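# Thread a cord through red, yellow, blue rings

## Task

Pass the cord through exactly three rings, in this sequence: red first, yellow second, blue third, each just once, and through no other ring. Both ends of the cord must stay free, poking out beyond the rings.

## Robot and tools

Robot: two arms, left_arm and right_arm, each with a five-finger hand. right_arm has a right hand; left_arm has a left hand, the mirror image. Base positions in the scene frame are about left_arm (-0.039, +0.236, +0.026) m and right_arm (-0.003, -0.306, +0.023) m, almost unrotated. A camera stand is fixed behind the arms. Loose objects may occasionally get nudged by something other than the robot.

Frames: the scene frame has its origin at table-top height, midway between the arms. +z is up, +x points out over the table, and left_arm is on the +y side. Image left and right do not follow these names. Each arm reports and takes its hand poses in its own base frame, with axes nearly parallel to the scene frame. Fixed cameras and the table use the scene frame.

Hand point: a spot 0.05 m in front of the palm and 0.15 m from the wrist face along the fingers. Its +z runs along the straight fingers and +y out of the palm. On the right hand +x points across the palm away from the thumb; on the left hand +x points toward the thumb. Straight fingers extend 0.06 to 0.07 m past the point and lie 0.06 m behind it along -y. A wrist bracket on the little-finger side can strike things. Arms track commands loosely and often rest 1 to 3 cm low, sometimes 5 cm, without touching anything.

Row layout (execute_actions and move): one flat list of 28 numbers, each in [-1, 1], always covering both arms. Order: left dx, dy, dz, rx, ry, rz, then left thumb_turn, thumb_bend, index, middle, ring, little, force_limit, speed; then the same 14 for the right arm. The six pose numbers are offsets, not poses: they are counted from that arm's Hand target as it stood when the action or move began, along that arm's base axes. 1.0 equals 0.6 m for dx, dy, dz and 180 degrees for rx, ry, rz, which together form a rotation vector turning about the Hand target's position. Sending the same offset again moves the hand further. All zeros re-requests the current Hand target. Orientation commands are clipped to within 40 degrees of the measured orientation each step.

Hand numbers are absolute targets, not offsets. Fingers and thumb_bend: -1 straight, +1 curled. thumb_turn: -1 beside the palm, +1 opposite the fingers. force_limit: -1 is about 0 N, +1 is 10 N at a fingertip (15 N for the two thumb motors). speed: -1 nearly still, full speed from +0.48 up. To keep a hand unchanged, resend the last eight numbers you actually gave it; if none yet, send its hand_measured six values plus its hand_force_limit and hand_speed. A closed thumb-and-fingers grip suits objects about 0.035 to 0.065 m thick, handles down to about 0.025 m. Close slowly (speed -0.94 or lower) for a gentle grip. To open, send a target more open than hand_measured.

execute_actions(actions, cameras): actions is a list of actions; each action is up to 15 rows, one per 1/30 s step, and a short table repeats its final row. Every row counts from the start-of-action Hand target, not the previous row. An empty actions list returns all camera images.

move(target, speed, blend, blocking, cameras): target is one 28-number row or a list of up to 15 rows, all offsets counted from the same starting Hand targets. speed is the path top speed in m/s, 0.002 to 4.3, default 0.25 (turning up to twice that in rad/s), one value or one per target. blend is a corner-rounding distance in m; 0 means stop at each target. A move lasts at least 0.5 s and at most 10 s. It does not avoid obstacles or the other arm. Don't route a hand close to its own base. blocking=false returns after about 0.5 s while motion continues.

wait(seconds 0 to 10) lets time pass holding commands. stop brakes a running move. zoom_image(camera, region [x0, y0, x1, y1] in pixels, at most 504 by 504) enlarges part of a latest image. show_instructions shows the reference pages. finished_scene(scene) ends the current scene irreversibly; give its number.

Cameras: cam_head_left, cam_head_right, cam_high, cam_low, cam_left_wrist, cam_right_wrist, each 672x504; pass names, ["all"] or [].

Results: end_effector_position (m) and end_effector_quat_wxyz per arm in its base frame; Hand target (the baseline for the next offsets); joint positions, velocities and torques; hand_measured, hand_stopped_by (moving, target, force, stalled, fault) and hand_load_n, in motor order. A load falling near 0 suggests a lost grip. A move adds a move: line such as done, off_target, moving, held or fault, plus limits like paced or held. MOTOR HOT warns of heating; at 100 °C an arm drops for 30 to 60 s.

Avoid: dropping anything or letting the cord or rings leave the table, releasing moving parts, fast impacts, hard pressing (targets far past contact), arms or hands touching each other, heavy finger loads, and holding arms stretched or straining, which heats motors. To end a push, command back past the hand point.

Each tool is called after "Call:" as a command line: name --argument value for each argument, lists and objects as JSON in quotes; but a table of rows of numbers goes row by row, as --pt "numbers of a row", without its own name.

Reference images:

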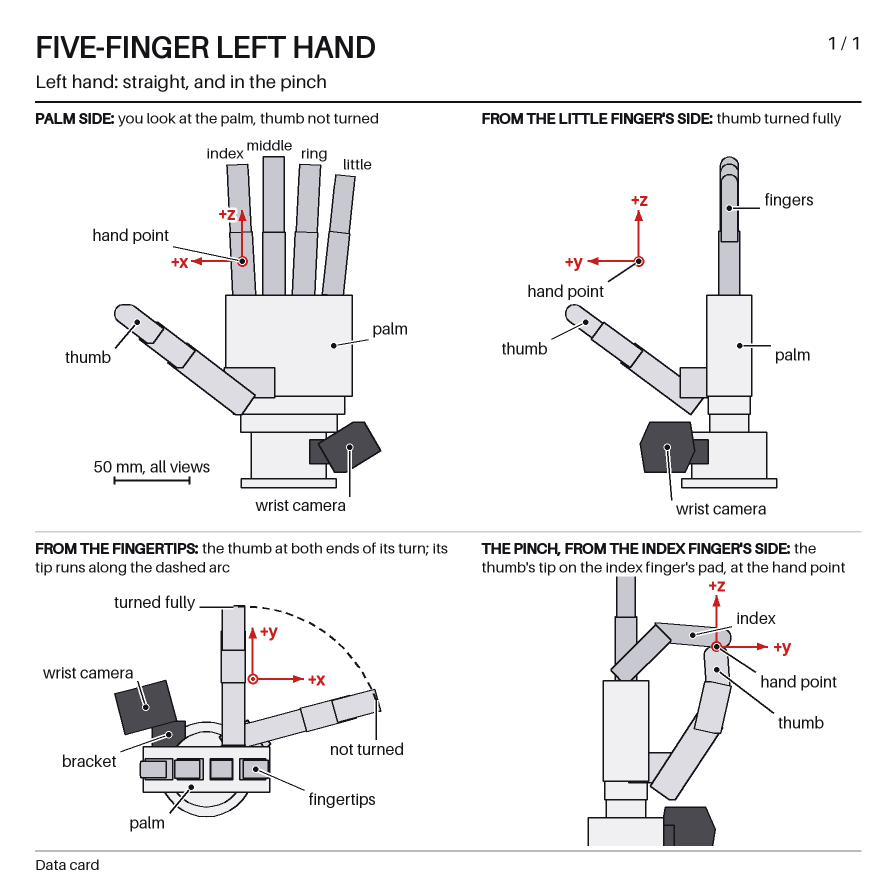

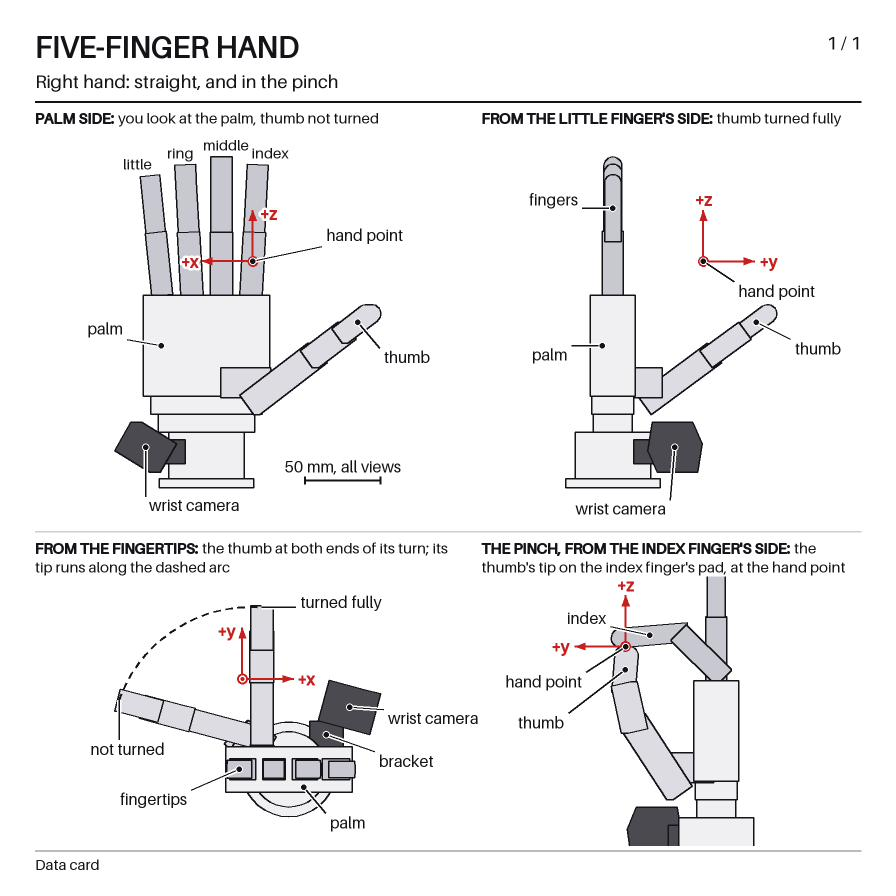

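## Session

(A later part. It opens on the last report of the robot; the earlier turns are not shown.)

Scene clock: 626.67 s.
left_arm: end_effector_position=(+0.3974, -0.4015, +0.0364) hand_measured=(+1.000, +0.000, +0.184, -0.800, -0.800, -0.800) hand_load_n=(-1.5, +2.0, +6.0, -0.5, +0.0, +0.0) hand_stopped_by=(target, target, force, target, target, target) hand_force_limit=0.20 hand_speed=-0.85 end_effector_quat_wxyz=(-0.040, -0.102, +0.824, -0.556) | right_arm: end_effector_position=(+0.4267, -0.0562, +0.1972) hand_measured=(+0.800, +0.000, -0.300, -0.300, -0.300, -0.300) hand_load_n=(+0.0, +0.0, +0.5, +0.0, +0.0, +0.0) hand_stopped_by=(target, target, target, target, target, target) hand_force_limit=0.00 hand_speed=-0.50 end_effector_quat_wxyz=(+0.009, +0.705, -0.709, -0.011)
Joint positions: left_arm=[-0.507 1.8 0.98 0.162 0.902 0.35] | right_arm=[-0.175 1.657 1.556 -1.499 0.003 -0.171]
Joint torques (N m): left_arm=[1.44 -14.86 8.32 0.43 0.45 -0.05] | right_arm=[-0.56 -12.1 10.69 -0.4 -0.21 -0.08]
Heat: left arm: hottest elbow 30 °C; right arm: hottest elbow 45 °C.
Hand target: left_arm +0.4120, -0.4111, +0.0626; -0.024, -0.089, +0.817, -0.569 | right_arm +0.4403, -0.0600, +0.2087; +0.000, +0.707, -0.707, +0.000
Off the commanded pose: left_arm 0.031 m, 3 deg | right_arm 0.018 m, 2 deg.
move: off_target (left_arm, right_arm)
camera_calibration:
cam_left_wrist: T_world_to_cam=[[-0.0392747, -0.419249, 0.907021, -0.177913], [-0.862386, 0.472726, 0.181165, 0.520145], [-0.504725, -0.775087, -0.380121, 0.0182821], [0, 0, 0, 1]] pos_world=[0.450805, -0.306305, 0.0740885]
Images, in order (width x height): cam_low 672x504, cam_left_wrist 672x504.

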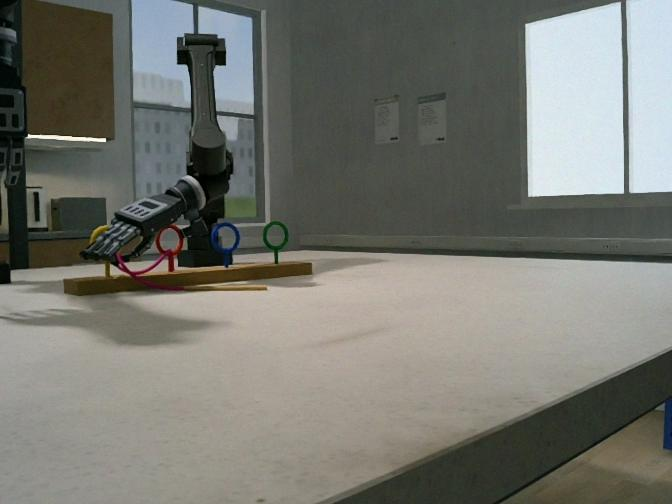

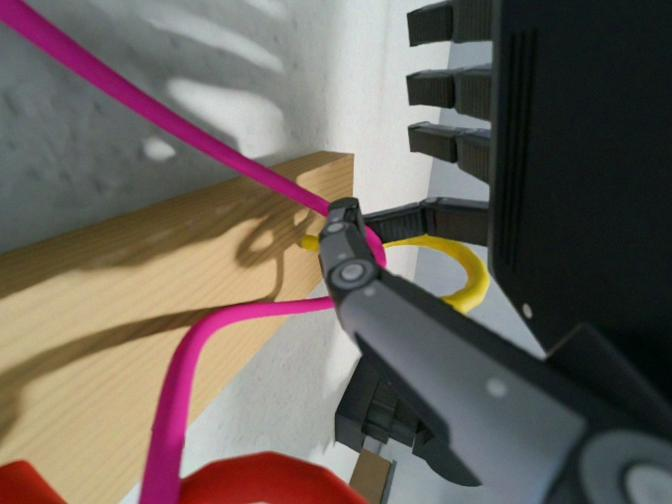

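Call:
move --target '[0.04,0.0,0.03,0,0,0, 1,0,0.45,-0.8,-0.8,-0.8,0.2,-0.85, 0,0,0,0,0,0, 0.8,0,-0.3,-0.3,-0.3,-0.3,0.0,-0.5]' --speed 0.05 --cameras '["cam_head_left","cam_low","cam_left_wrist"]'

Call:
zoom_image --camera "cam_low" --region '[60, 180, 180, 300]'

Scene clock: 632.53 s.
left_arm: end_effector_position=(+0.4176, -0.4060, +0.0582) hand_measured=(+1.000, +0.000, +0.184, -0.800, -0.800, -0.800) hand_load_n=(-2.0, +2.0, +6.0, +0.0, +0.0, +0.0) hand_stopped_by=(target, target, force, target, target, target) hand_force_limit=0.20 hand_speed=-0.85 end_effector_quat_wxyz=(-0.044, -0.104, +0.823, -0.557) | right_arm: end_effector_position=(+0.4267, -0.0562, +0.1972) hand_measured=(+0.800, +0.000, -0.300, -0.300, -0.300, -0.300) hand_load_n=(+0.0, +0.0, +0.0, +0.0, +0.0, +0.0) hand_stopped_by=(target, target, target, target, target, target) hand_force_limit=0.00 hand_speed=-0.50 end_effector_quat_wxyz=(+0.009, +0.705, -0.709, -0.011)
Joint positions: left_arm=[-0.494 1.8 1.059 0.073 0.918 0.355] | right_arm=[-0.175 1.657 1.556 -1.499 0.003 -0.171]
Joint torques (N m): left_arm=[2.2 -14.62 8.91 0.46 0.53 0.11] | right_arm=[-0.32 -12.04 10.73 -0.49 -0.18 -0.08]
Heat: left arm: hottest elbow 31 °C; right arm: hottest elbow 46 °C.
Hand target: left_arm +0.4360, -0.4109, +0.0805; -0.024, -0.089, +0.817, -0.569 | right_arm +0.4403, -0.0600, +0.2087; +0.000, +0.707, -0.707, +0.000
Off the commanded pose: left_arm 0.029 m, 3 deg | right_arm 0.018 m, 2 deg.
move: off_target (left_arm, right_arm)
camera_calibration:
cam_left_wrist: T_world_to_cam=[[-0.0317095, -0.415723, 0.908939, -0.200656], [-0.860237, 0.474382, 0.186958, 0.535211], [-0.508907, -0.775974, -0.372662, 0.0342802], [0, 0, 0, 1]] pos_world=[0.471491, -0.310711, 0.0950964]
Images, in order (width x height): cam_head_left 672x504, cam_low 672x504, cam_left_wrist 672x504.

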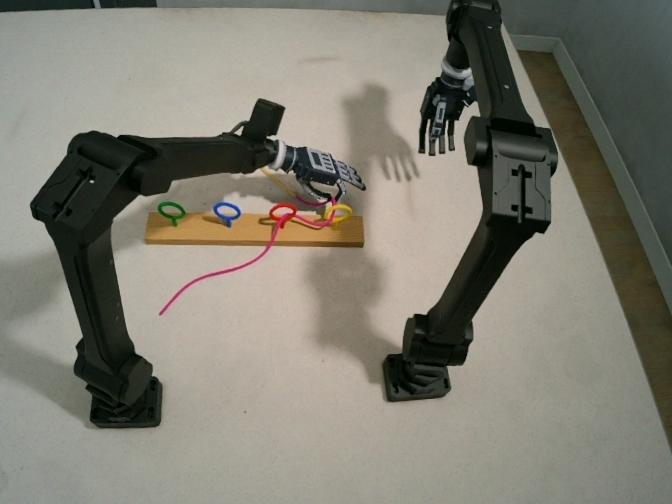

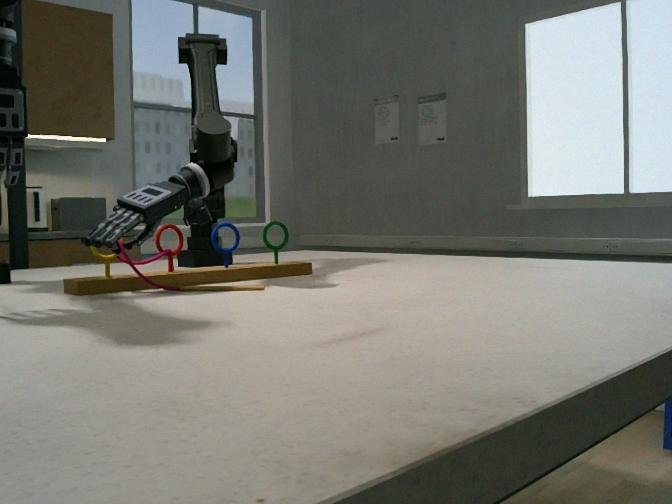

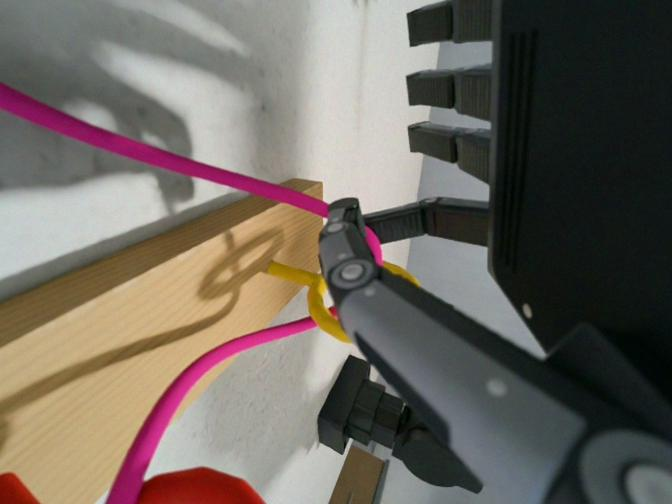

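Scaled by 4.200 from the camera's 672x504 image, which has a finer 960x720 frame.

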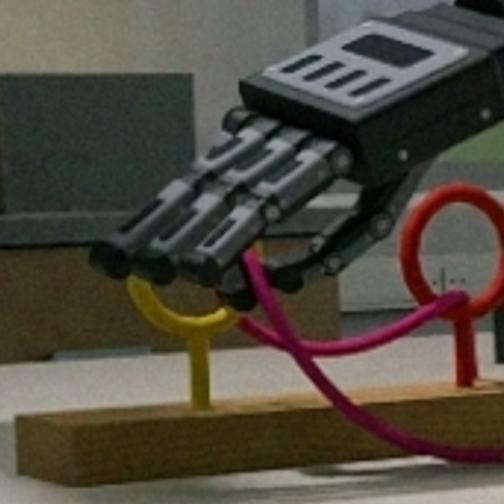

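Call:
move --target '[0.0,0.02,0.14,0,0,0, 1,0,0.45,-0.8,-0.8,-0.8,0.2,-0.85, 0,0,0,0,0,0, 0.8,0,-0.3,-0.3,-0.3,-0.3,0.0,-0.5]' --speed 0.06 --cameras '["cam_head_left","cam_high","cam_low"]'

Call:
zoom_image --camera "cam_low" --region '[60, 180, 300, 300]'

Scene clock: 638.60 s.
left_arm: end_effector_position=(+0.4188, -0.3960, +0.1342) hand_measured=(+1.000, +0.000, +0.184, -0.800, -0.800, -0.800) hand_load_n=(-2.0, +2.0, +6.0, +0.0, +0.0, +0.0) hand_stopped_by=(target, target, force, target, target, target) hand_force_limit=0.20 hand_speed=-0.85 end_effector_quat_wxyz=(-0.049, -0.107, +0.824, -0.554) | right_arm: end_effector_position=(+0.4267, -0.0562, +0.1972) hand_measured=(+0.800, +0.000, -0.300, -0.300, -0.300, -0.300) hand_load_n=(+0.0, +0.0, +0.0, +0.0, +0.0, +0.0) hand_stopped_by=(target, target, target, target, target, target) hand_force_limit=0.00 hand_speed=-0.50 end_effector_quat_wxyz=(+0.009, +0.705, -0.709, -0.011)
Joint positions: left_arm=[-0.475 1.672 1.132 -0.156 0.934 0.375] | right_arm=[-0.175 1.657 1.556 -1.499 0.003 -0.171]
Joint torques (N m): left_arm=[2.32 -14.68 9.99 0.39 0.55 0.12] | right_arm=[-0.67 -12.28 10.67 -0.47 -0.2 -0.09]
Heat: left arm: hottest elbow 31 °C; right arm: hottest elbow 46 °C.
Hand target: left_arm +0.4360, -0.3989, +0.1646; -0.024, -0.089, +0.817, -0.569 | right_arm +0.4403, -0.0600, +0.2087; +0.000, +0.707, -0.707, +0.000
Off the commanded pose: left_arm 0.035 m, 4 deg | right_arm 0.018 m, 2 deg.
move: off_target (left_arm, right_arm)
Images, in order (width x height): cam_head_left 672x504, cam_high 672x504, cam_low 672x504.

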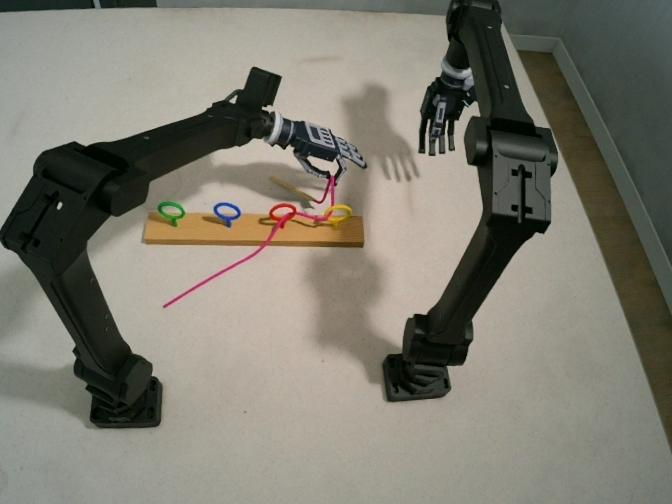

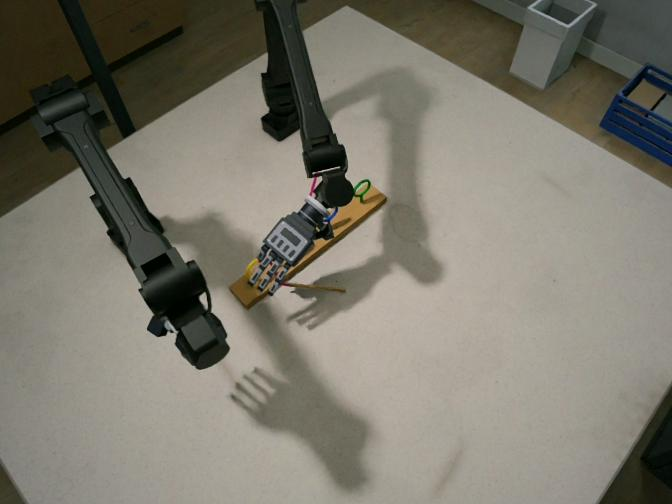

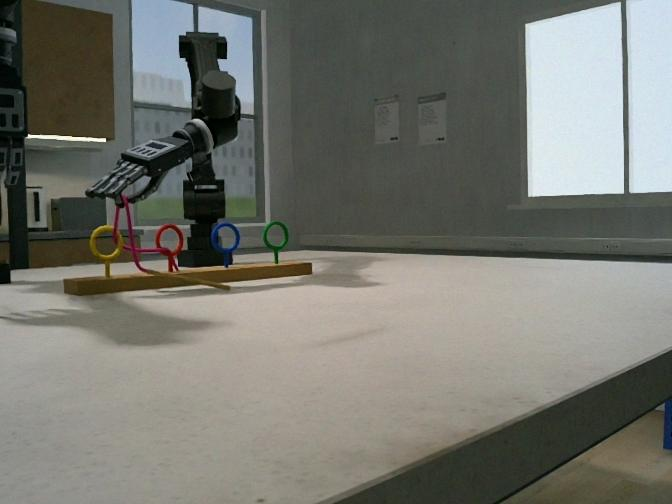

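Scaled by 2.100 from the camera's 672x504 image, which has a finer 960x720 frame.

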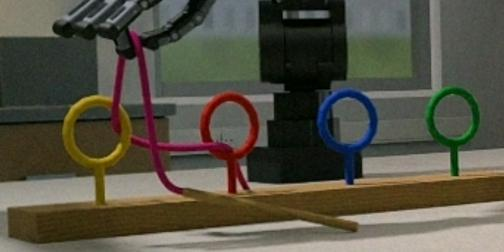

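Call:
move --target '[-0.10,0.06,0.02,0,0,0, 1,0,0.45,-0.8,-0.8,-0.8,0.2,-0.85, 0,0,0,0,0,0, 0.8,0,-0.3,-0.3,-0.3,-0.3,0.0,-0.5]' --speed 0.06 --cameras '["cam_head_left","cam_high","cam_low"]'

Call:
zoom_image --camera "cam_low" --region '[60, 180, 300, 300]'

Call:
zoom_image --camera "cam_head_left" --region '[140, 100, 400, 300]'

Scene clock: 643.37 s.
left_arm: end_effector_position=(+0.3734, -0.3670, +0.1653) hand_measured=(+1.000, +0.000, +0.184, -0.800, -0.800, -0.800) hand_load_n=(-2.0, +2.0, +6.0, +0.0, +0.0, +0.0) hand_stopped_by=(target, target, force, target, target, target) hand_force_limit=0.20 hand_speed=-0.85 end_effector_quat_wxyz=(-0.035, -0.096, +0.820, -0.564) | right_arm: end_effector_position=(+0.4267, -0.0562, +0.1972) hand_measured=(+0.800, +0.000, -0.300, -0.300, -0.300, -0.300) hand_load_n=(+0.0, +0.0, +0.0, +0.0, +0.5, +0.0) hand_stopped_by=(target, target, target, target, target, target) hand_force_limit=0.00 hand_speed=-0.50 end_effector_quat_wxyz=(+0.009, +0.705, -0.709, -0.011)
Joint positions: left_arm=[-0.464 1.491 0.995 -0.168 0.943 0.387] | right_arm=[-0.175 1.657 1.556 -1.499 0.003 -0.171]
Joint torques (N m): left_arm=[2.43 -12.22 7.12 0.39 0.53 0.11] | right_arm=[-0.56 -12.1 10.7 -0.49 -0.19 -0.07]
Heat: left arm: hottest elbow 32 °C; right arm: hottest elbow 46 °C.
Hand target: left_arm +0.3761, -0.3629, +0.1765; -0.024, -0.089, +0.817, -0.569 | right_arm +0.4403, -0.0600, +0.2087; +0.000, +0.707, -0.707, +0.000
Off the commanded pose: left_arm 0.012 m, 2 deg | right_arm 0.018 m, 2 deg.
move: off_target (left_arm, right_arm)
Images, in order (width x height): cam_head_left 672x504, cam_high 672x504, cam_low 672x504.

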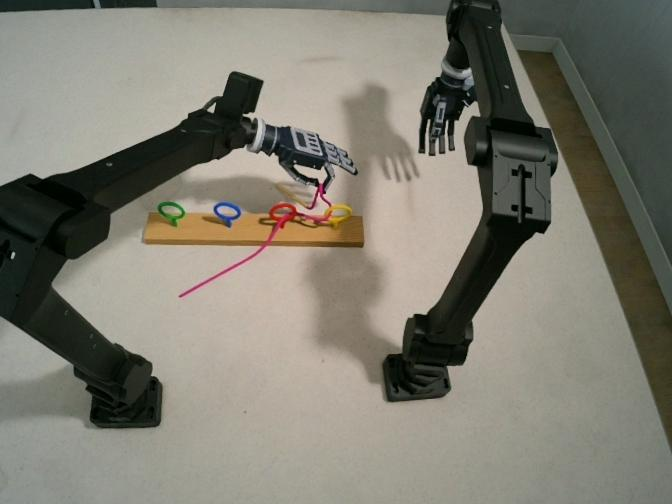

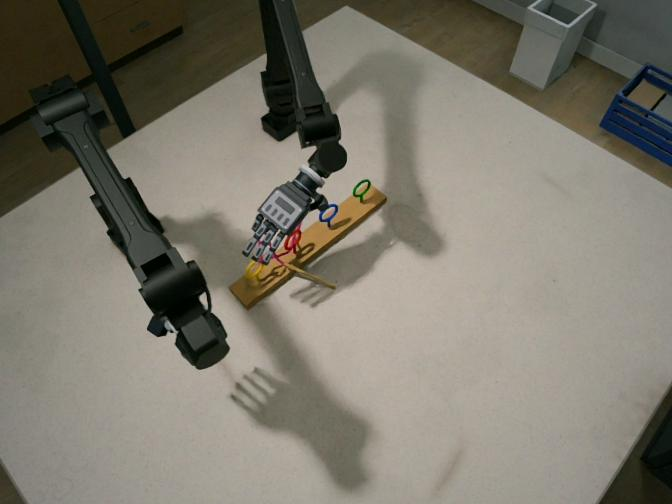

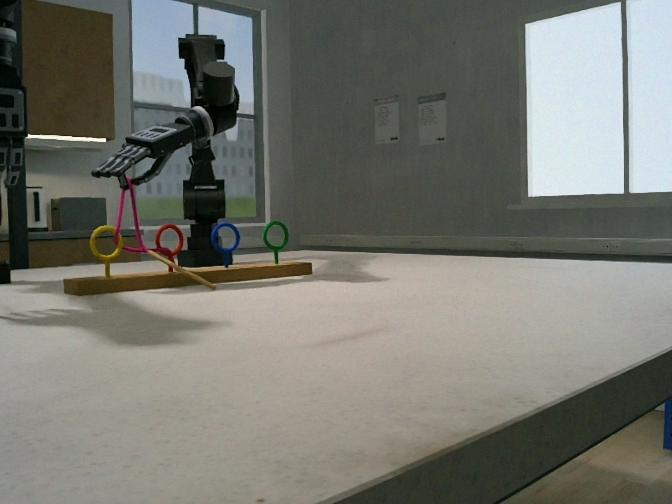

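Scaled by 2.100 from the camera's 672x504 image, which has a finer 960x720 frame.

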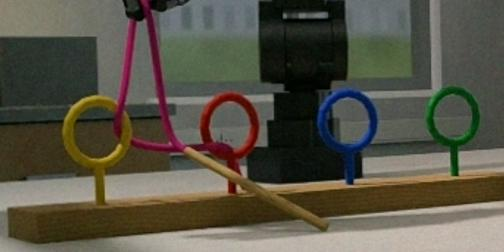

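Scaled by 1.938 from the camera's 672x504 image, which has a finer 960x720 frame.

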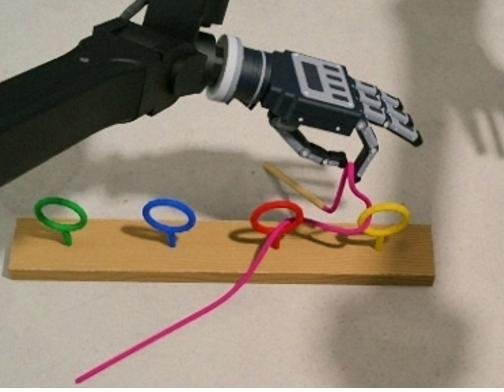

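Call:
zoom_image --camera "cam_high" --region '[210, 200, 370, 320]'

Scaled by 3.150 from the camera's 672x504 image, which has a finer 960x720 frame.

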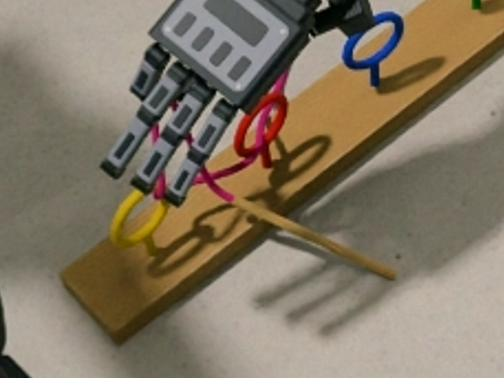

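Call:
move --target '[0.01,0.07,0.0,0,0,0, 1,0,0.45,-0.8,-0.8,-0.8,0.2,-0.85, 0,0,0,0,0,0, 0.8,0,-0.3,-0.3,-0.3,-0.3,0.0,-0.5]' --speed 0.06 --cameras '["cam_head_left","cam_high","cam_low"]'

Call:
zoom_image --camera "cam_low" --region '[60, 180, 300, 300]'

Call:
zoom_image --camera "cam_high" --region '[210, 200, 370, 320]'

Scene clock: 661.13 s.
left_arm: end_effector_position=(+0.3796, -0.3240, +0.1642) hand_measured=(+1.000, +0.000, +0.184, -0.800, -0.800, -0.800) hand_load_n=(-2.0, +2.0, +6.0, +0.0, +0.0, -0.5) hand_stopped_by=(target, target, force, target, target, target) hand_force_limit=0.20 hand_speed=-0.85 end_effector_quat_wxyz=(-0.036, -0.098, +0.820, -0.563) | right_arm: end_effector_position=(+0.4267, -0.0562, +0.1972) hand_measured=(+0.800, +0.000, -0.300, -0.300, -0.300, -0.300) hand_load_n=(+0.0, -0.5, +0.0, +0.5, +0.0, -0.5) hand_stopped_by=(target, target, target, target, target, target) hand_force_limit=0.00 hand_speed=-0.50 end_effector_quat_wxyz=(+0.009, +0.705, -0.709, -0.011)
Joint positions: left_arm=[-0.37 1.468 0.981 -0.268 1.014 0.491] | right_arm=[-0.175 1.657 1.556 -1.499 0.003 -0.171]
Joint torques (N m): left_arm=[2.2 -11.81 7.23 0.29 0.61 0.12] | right_arm=[-0.73 -12.1 10.63 -0.4 -0.2 -0.08]
Heat: left arm: hottest elbow 31 °C; right arm: hottest elbow 46 °C.
Hand target: left_arm +0.3820, -0.3210, +0.1766; -0.024, -0.089, +0.817, -0.569 | right_arm +0.4403, -0.0600, +0.2087; +0.000, +0.707, -0.707, +0.000
Off the commanded pose: left_arm 0.013 m, 2 deg | right_arm 0.018 m, 2 deg.
move: off_target (left_arm, right_arm)
Images, in order (width x height): cam_head_left 672x504, cam_high 672x504, cam_low 672x504.

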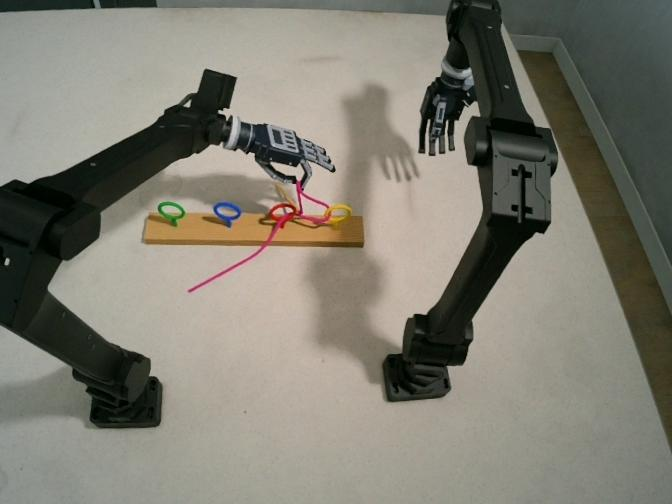

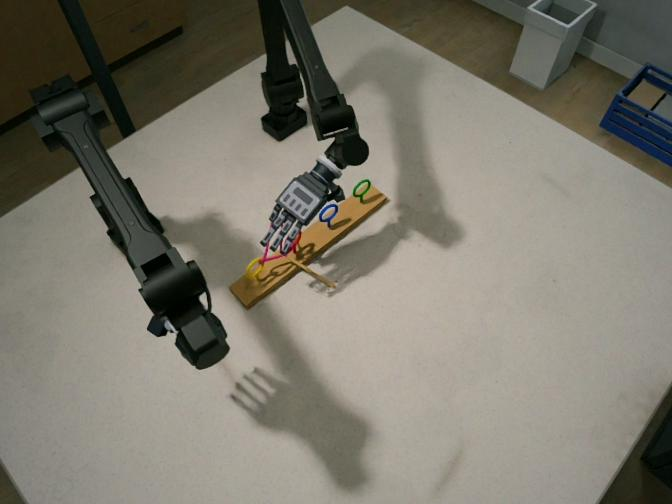

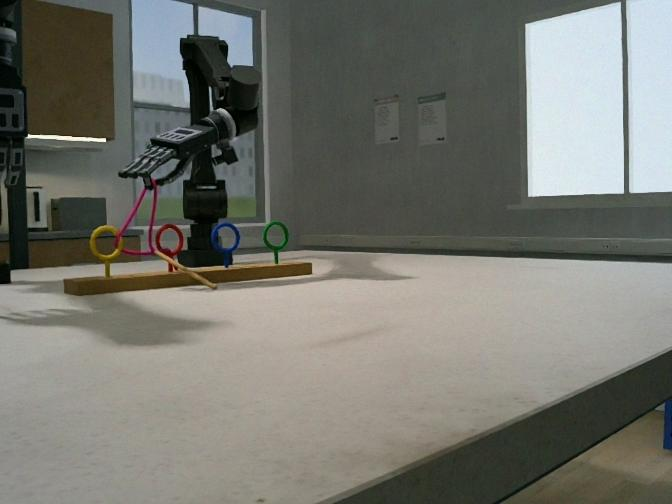

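Scaled by 2.100 from the camera's 672x504 image, which has a finer 960x720 frame.

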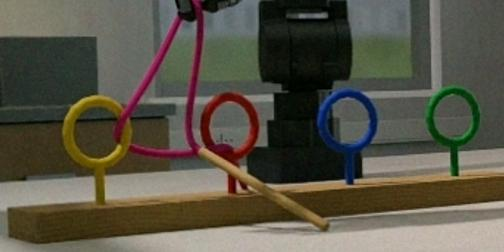

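Scaled by 3.150 from the camera's 672x504 image, which has a finer 960x720 frame.

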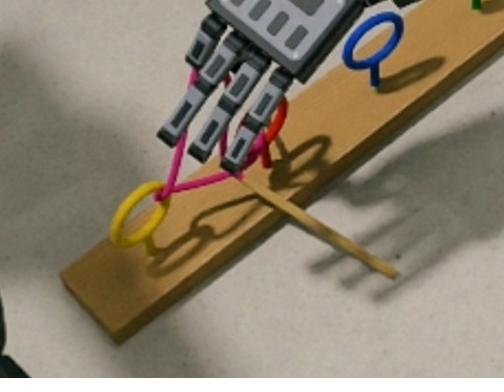

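Call:
move --target '[0.01,0.03,-0.06,0,0,0, 1,0,0.45,-0.8,-0.8,-0.8,0.2,-0.85, 0,0,0,0,0,0, 0.8,0,-0.3,-0.3,-0.3,-0.3,0.0,-0.5]' --speed 0.06 --cameras '["cam_head_left","cam_high","cam_low"]'

Call:
zoom_image --camera "cam_low" --region '[60, 180, 300, 300]'

Call:
zoom_image --camera "cam_high" --region '[210, 200, 370, 320]'

Scene clock: 665.20 s.
left_arm: end_effector_position=(+0.3808, -0.3048, +0.1422) hand_measured=(+1.000, +0.000, +0.184, -0.800, -0.800, -0.800) hand_load_n=(-1.5, +2.0, +5.5, +0.0, +0.0, +0.0) hand_stopped_by=(target, target, force, target, target, target) hand_force_limit=0.20 hand_speed=-0.85 end_effector_quat_wxyz=(-0.032, -0.094, +0.819, -0.566) | right_arm: end_effector_position=(+0.4267, -0.0562, +0.1972) hand_measured=(+0.800, +0.000, -0.300, -0.300, -0.300, -0.300) hand_load_n=(+0.0, +0.0, +0.0, +0.0, +0.0, +0.0) hand_stopped_by=(target, target, target, target, target, target) hand_force_limit=0.00 hand_speed=-0.50 end_effector_quat_wxyz=(+0.009, +0.705, -0.709, -0.011)
Joint positions: left_arm=[-0.328 1.485 0.939 -0.248 1.045 0.551] | right_arm=[-0.175 1.657 1.556 -1.499 0.003 -0.171]
Joint torques (N m): left_arm=[2.26 -9.05 6.93 1.14 0.64 0.12] | right_arm=[-0.67 -11.93 10.73 -0.49 -0.2 -0.07]
Heat: left arm: hottest elbow 31 °C; right arm: hottest elbow 46 °C.
Hand target: left_arm +0.3881, -0.3030, +0.1405; -0.024, -0.089, +0.817, -0.569 | right_arm +0.4403, -0.0600, +0.2087; +0.000, +0.707, -0.707, +0.000
Off the commanded pose: left_arm 0.008 m, 1 deg | right_arm 0.018 m, 2 deg.
move: off_target (right_arm)
Images, in order (width x height): cam_head_left 672x504, cam_high 672x504, cam_low 672x504.

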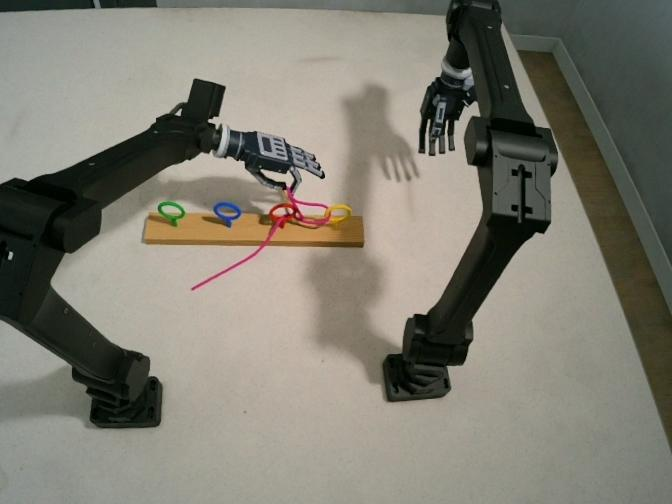

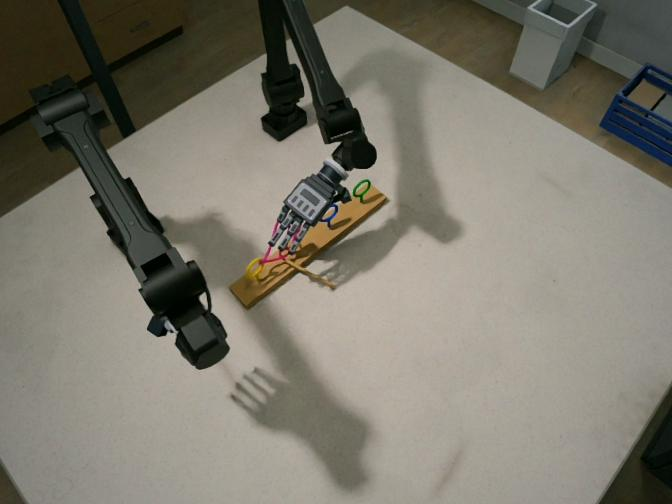

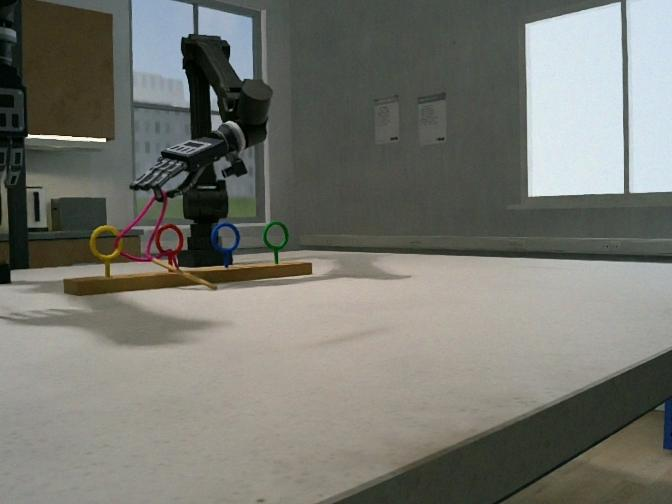

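Scaled by 2.100 from the camera's 672x504 image, which has a finer 960x720 frame.

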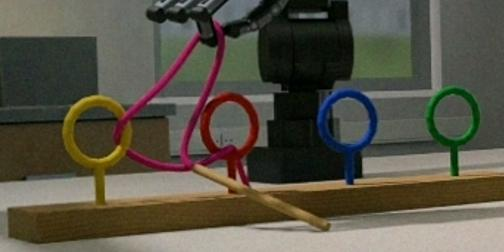

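Scaled by 3.150 from the camera's 672x504 image, which has a finer 960x720 frame.

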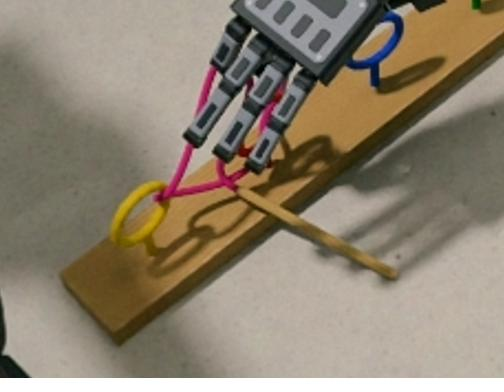

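Call:
move --target '[0.0,0.045,-0.035,0,0,0, 1,0,0.45,-0.8,-0.8,-0.8,0.2,-0.85, 0,0,0,0,0,0, 0.8,0,-0.3,-0.3,-0.3,-0.3,0.0,-0.5]' --speed 0.06 --cameras '["cam_head_left","cam_high","cam_low"]'

Call:
zoom_image --camera "cam_low" --region '[60, 180, 300, 300]'

Call:
zoom_image --camera "cam_high" --region '[210, 200, 370, 320]'

Scene clock: 670.70 s.
left_arm: end_effector_position=(+0.3851, -0.2788, +0.1233) hand_measured=(+1.000, +0.000, +0.184, -0.800, -0.800, -0.800) hand_load_n=(-1.5, +2.0, +6.0, +0.0, +0.0, +0.0) hand_stopped_by=(target, target, force, target, target, target) hand_force_limit=0.20 hand_speed=-0.85 end_effector_quat_wxyz=(-0.023, -0.088, +0.817, -0.570) | right_arm: end_effector_position=(+0.4267, -0.0562, +0.1972) hand_measured=(+0.800, +0.000, -0.300, -0.300, -0.300, -0.300) hand_load_n=(+0.0, +0.0, +0.0, +0.0, +0.0, +0.0) hand_stopped_by=(target, target, target, target, target, target) hand_force_limit=0.00 hand_speed=-0.50 end_effector_quat_wxyz=(+0.009, +0.705, -0.709, -0.011)
Joint positions: left_arm=[-0.268 1.503 0.906 -0.253 1.086 0.641] | right_arm=[-0.175 1.657 1.556 -1.499 0.003 -0.171]
Joint torques (N m): left_arm=[2.26 -8.94 6.69 0.21 0.68 0.12] | right_arm=[-0.21 -12.1 10.69 -0.38 -0.2 -0.07]
Heat: left arm: hottest shoulder 30 °C; right arm: hottest elbow 46 °C.
Hand target: left_arm +0.3882, -0.2759, +0.1196; -0.024, -0.089, +0.817, -0.569 | right_arm +0.4403, -0.0600, +0.2087; +0.000, +0.707, -0.707, +0.000
Off the commanded pose: left_arm 0.006 m, 0 deg | right_arm 0.018 m, 2 deg.
move: off_target (right_arm)
Images, in order (width x height): cam_head_left 672x504, cam_high 672x504, cam_low 672x504.

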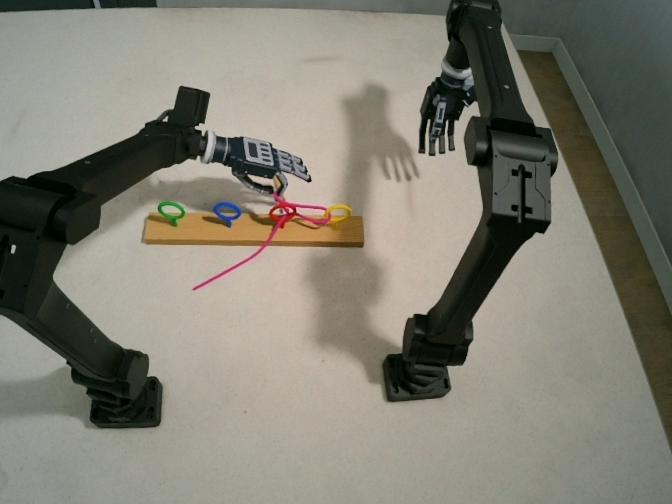

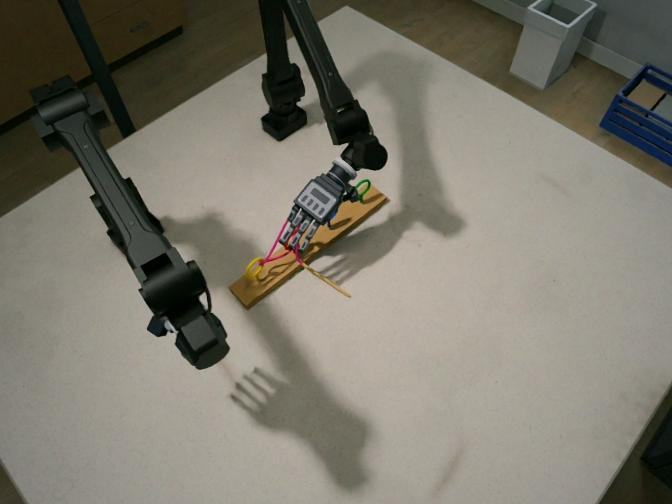

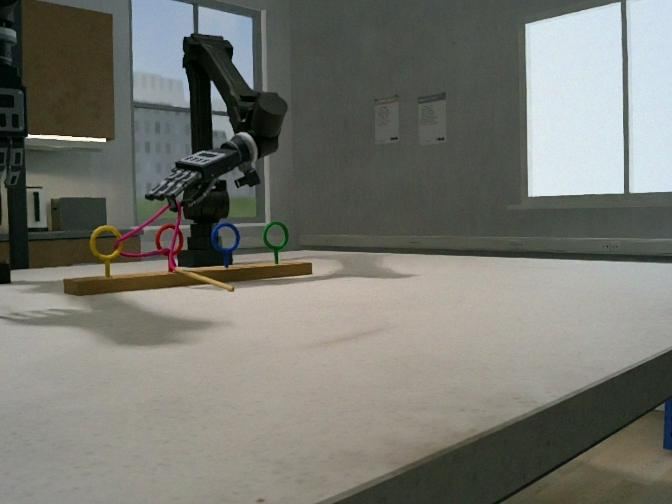

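Scaled by 2.100 from the camera's 672x504 image, which has a finer 960x720 frame.

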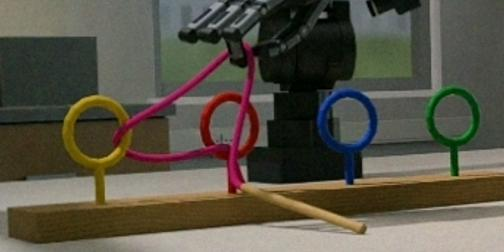

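Scaled by 3.150 from the camera's 672x504 image, which has a finer 960x720 frame.

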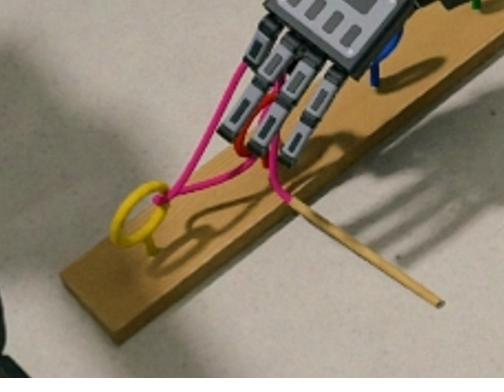

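Call:
move --pt "-0.022 -0.077 0.01 0 0 0 1 0 0.45 -0.8 -0.8 -0.8 0.2 -0.85 0 0 0 0 0 0 0.8 0 -0.3 -0.3 -0.3 -0.3 0.0 -0.5" --pt "-0.092 -0.093 -0.02 0 0 0 1 0 0.45 -0.8 -0.8 -0.8 0.2 -0.85 0 0 0 0 0 0 0.8 0 -0.3 -0.3 -0.3 -0.3 0.0 -0.5" --speed 0.06 --cameras '["cam_head_left","cam_high","cam_low"]'

Call:
zoom_image --camera "cam_low" --region '[60, 180, 300, 300]'

Call:
zoom_image --camera "cam_high" --region '[210, 200, 370, 320]'

Scene clock: 680.57 s.
left_arm: end_effector_position=(+0.3316, -0.3270, +0.0955) hand_measured=(+1.000, +0.000, +0.184, -0.800, -0.800, -0.800) hand_load_n=(-1.5, +2.0, +6.0, -0.5, +0.0, +0.0) hand_stopped_by=(target, target, force, target, target, target) hand_force_limit=0.20 hand_speed=-0.85 end_effector_quat_wxyz=(-0.034, -0.097, +0.821, -0.561) | right_arm: end_effector_position=(+0.4267, -0.0562, +0.1972) hand_measured=(+0.800, +0.000, -0.300, -0.300, -0.300, -0.300) hand_load_n=(-0.5, +0.0, +0.0, +0.0, +0.0, +0.0) hand_stopped_by=(target, target, target, target, target, target) hand_force_limit=0.00 hand_speed=-0.50 end_effector_quat_wxyz=(+0.009, +0.705, -0.709, -0.011)
Joint positions: left_arm=[-0.423 1.473 0.764 0.001 0.969 0.437] | right_arm=[-0.175 1.657 1.556 -1.499 0.003 -0.171]
Joint torques (N m): left_arm=[0.67 -10.75 6.17 1.22 0.32 -0.13] | right_arm=[-0.79 -12.22 10.78 -0.55 -0.19 -0.07]
Heat: left arm: hottest shoulder 30 °C; right arm: hottest elbow 46 °C.
Hand target: left_arm +0.3328, -0.3318, +0.1076; -0.024, -0.089, +0.817, -0.569 | right_arm +0.4403, -0.0600, +0.2087; +0.000, +0.707, -0.707, +0.000
Off the commanded pose: left_arm 0.013 m, 2 deg | right_arm 0.018 m, 2 deg.
move: off_target (left_arm, right_arm)
Images, in order (width x height): cam_head_left 672x504, cam_high 672x504, cam_low 672x504.

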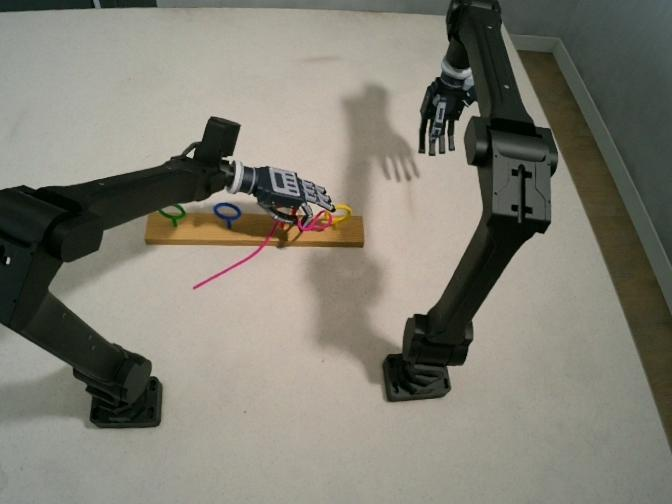

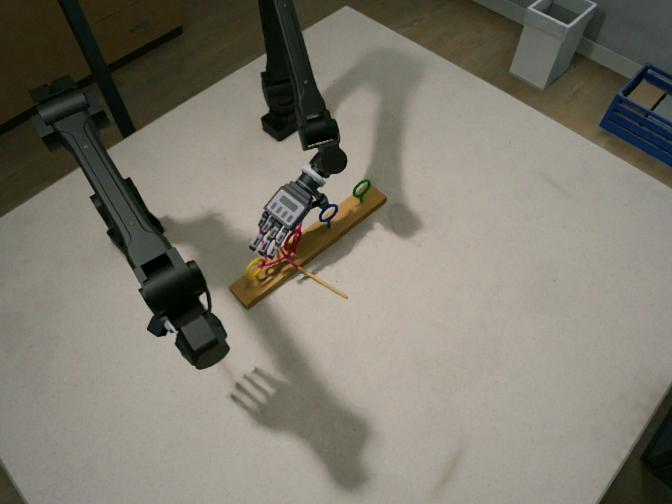

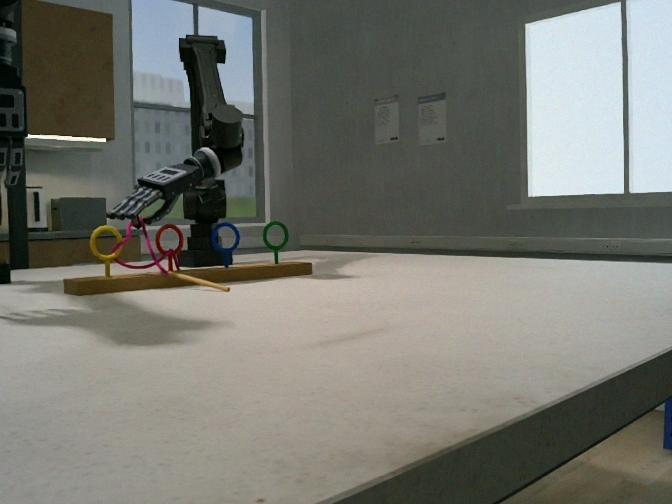

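Scaled by 2.100 from the camera's 672x504 image, which has a finer 960x720 frame.

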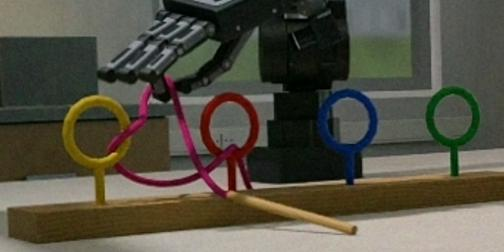

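Scaled by 3.150 from the camera's 672x504 image, which has a finer 960x720 frame.

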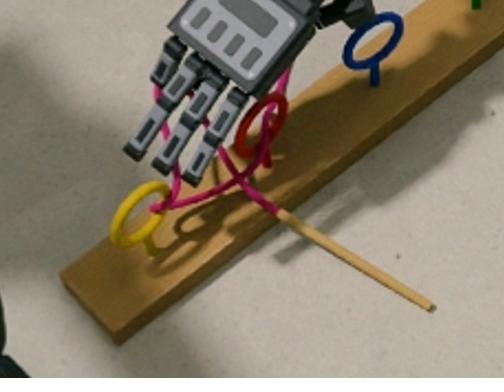

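Call:
move --target '[-0.055,-0.02,-0.035,0,0,0, 1,0,0.45,-0.8,-0.8,-0.8,0.2,-0.85, 0,0,0,0,0,0, 0.8,0,-0.3,-0.3,-0.3,-0.3,0.0,-0.5]' --speed 0.05 --cameras '["cam_high","cam_low"]'

Call:
zoom_image --camera "cam_low" --region '[60, 180, 300, 300]'

Call:
zoom_image --camera "cam_high" --region '[210, 200, 370, 320]'

Scene clock: 684.10 s.
left_arm: end_effector_position=(+0.3002, -0.3382, +0.0759) hand_measured=(+1.000, +0.000, +0.184, -0.800, -0.800, -0.800) hand_load_n=(-2.0, +2.0, +6.0, +0.0, +0.0, +0.0) hand_stopped_by=(target, target, force, target, target, target) hand_force_limit=0.20 hand_speed=-0.85 end_effector_quat_wxyz=(-0.031, -0.097, +0.822, -0.561) | right_arm: end_effector_position=(+0.4267, -0.0562, +0.1972) hand_measured=(+0.800, +0.000, -0.300, -0.300, -0.300, -0.300) hand_load_n=(+0.0, +0.0, +0.0, +0.0, +0.0, +0.0) hand_stopped_by=(target, target, target, target, target, target) hand_force_limit=0.00 hand_speed=-0.50 end_effector_quat_wxyz=(+0.009, +0.705, -0.709, -0.011)
Joint positions: left_arm=[-0.486 1.459 0.667 0.141 0.915 0.37] | right_arm=[-0.175 1.657 1.556 -1.499 0.003 -0.171]
Joint torques (N m): left_arm=[0.5 -9.99 5.76 1.32 0.3 -0.14] | right_arm=[-0.67 -11.87 10.78 -0.49 -0.16 -0.07]
Heat: left arm: hottest shoulder 30 °C; right arm: hottest elbow 46 °C.
Hand target: left_arm +0.2999, -0.3438, +0.0865; -0.024, -0.089, +0.817, -0.569 | right_arm +0.4403, -0.0600, +0.2087; +0.000, +0.707, -0.707, +0.000
Off the commanded pose: left_arm 0.012 m, 2 deg | right_arm 0.018 m, 2 deg.
move: off_target (left_arm, right_arm)
Images, in order (width x height): cam_high 672x504, cam_low 672x504.

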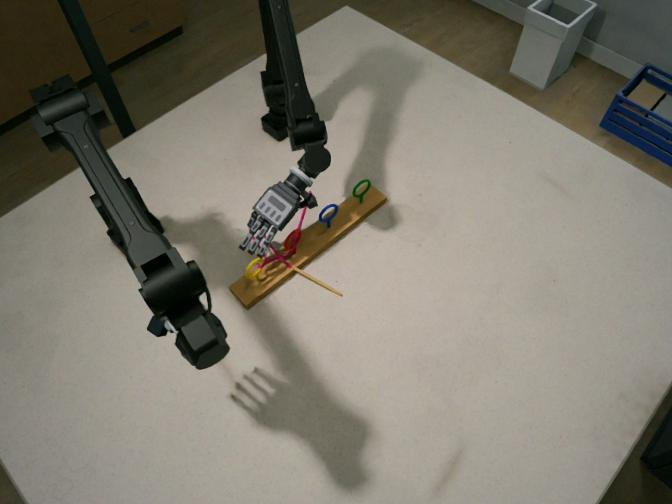

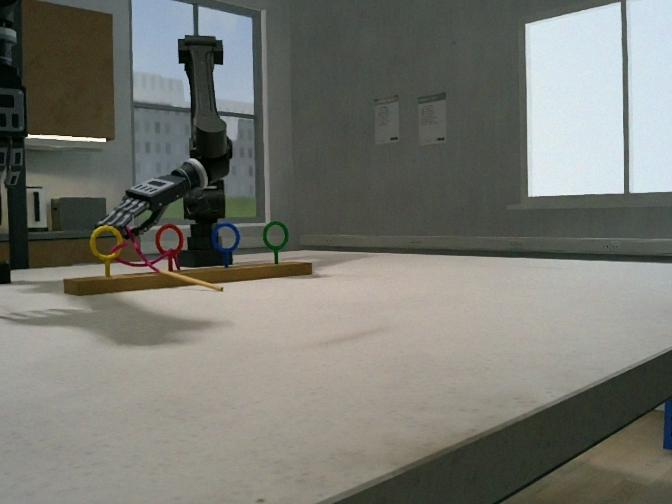

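Scaled by 2.100 from the camera's 672x504 image, which has a finer 960x720 frame.

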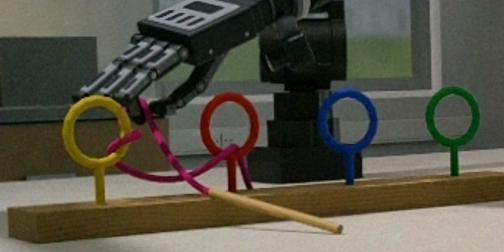

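Scaled by 3.150 from the camera's 672x504 image, which has a finer 960x720 frame.

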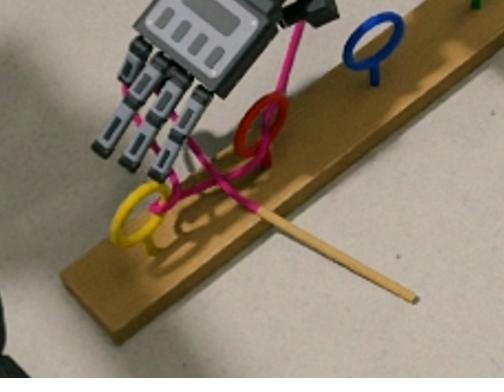

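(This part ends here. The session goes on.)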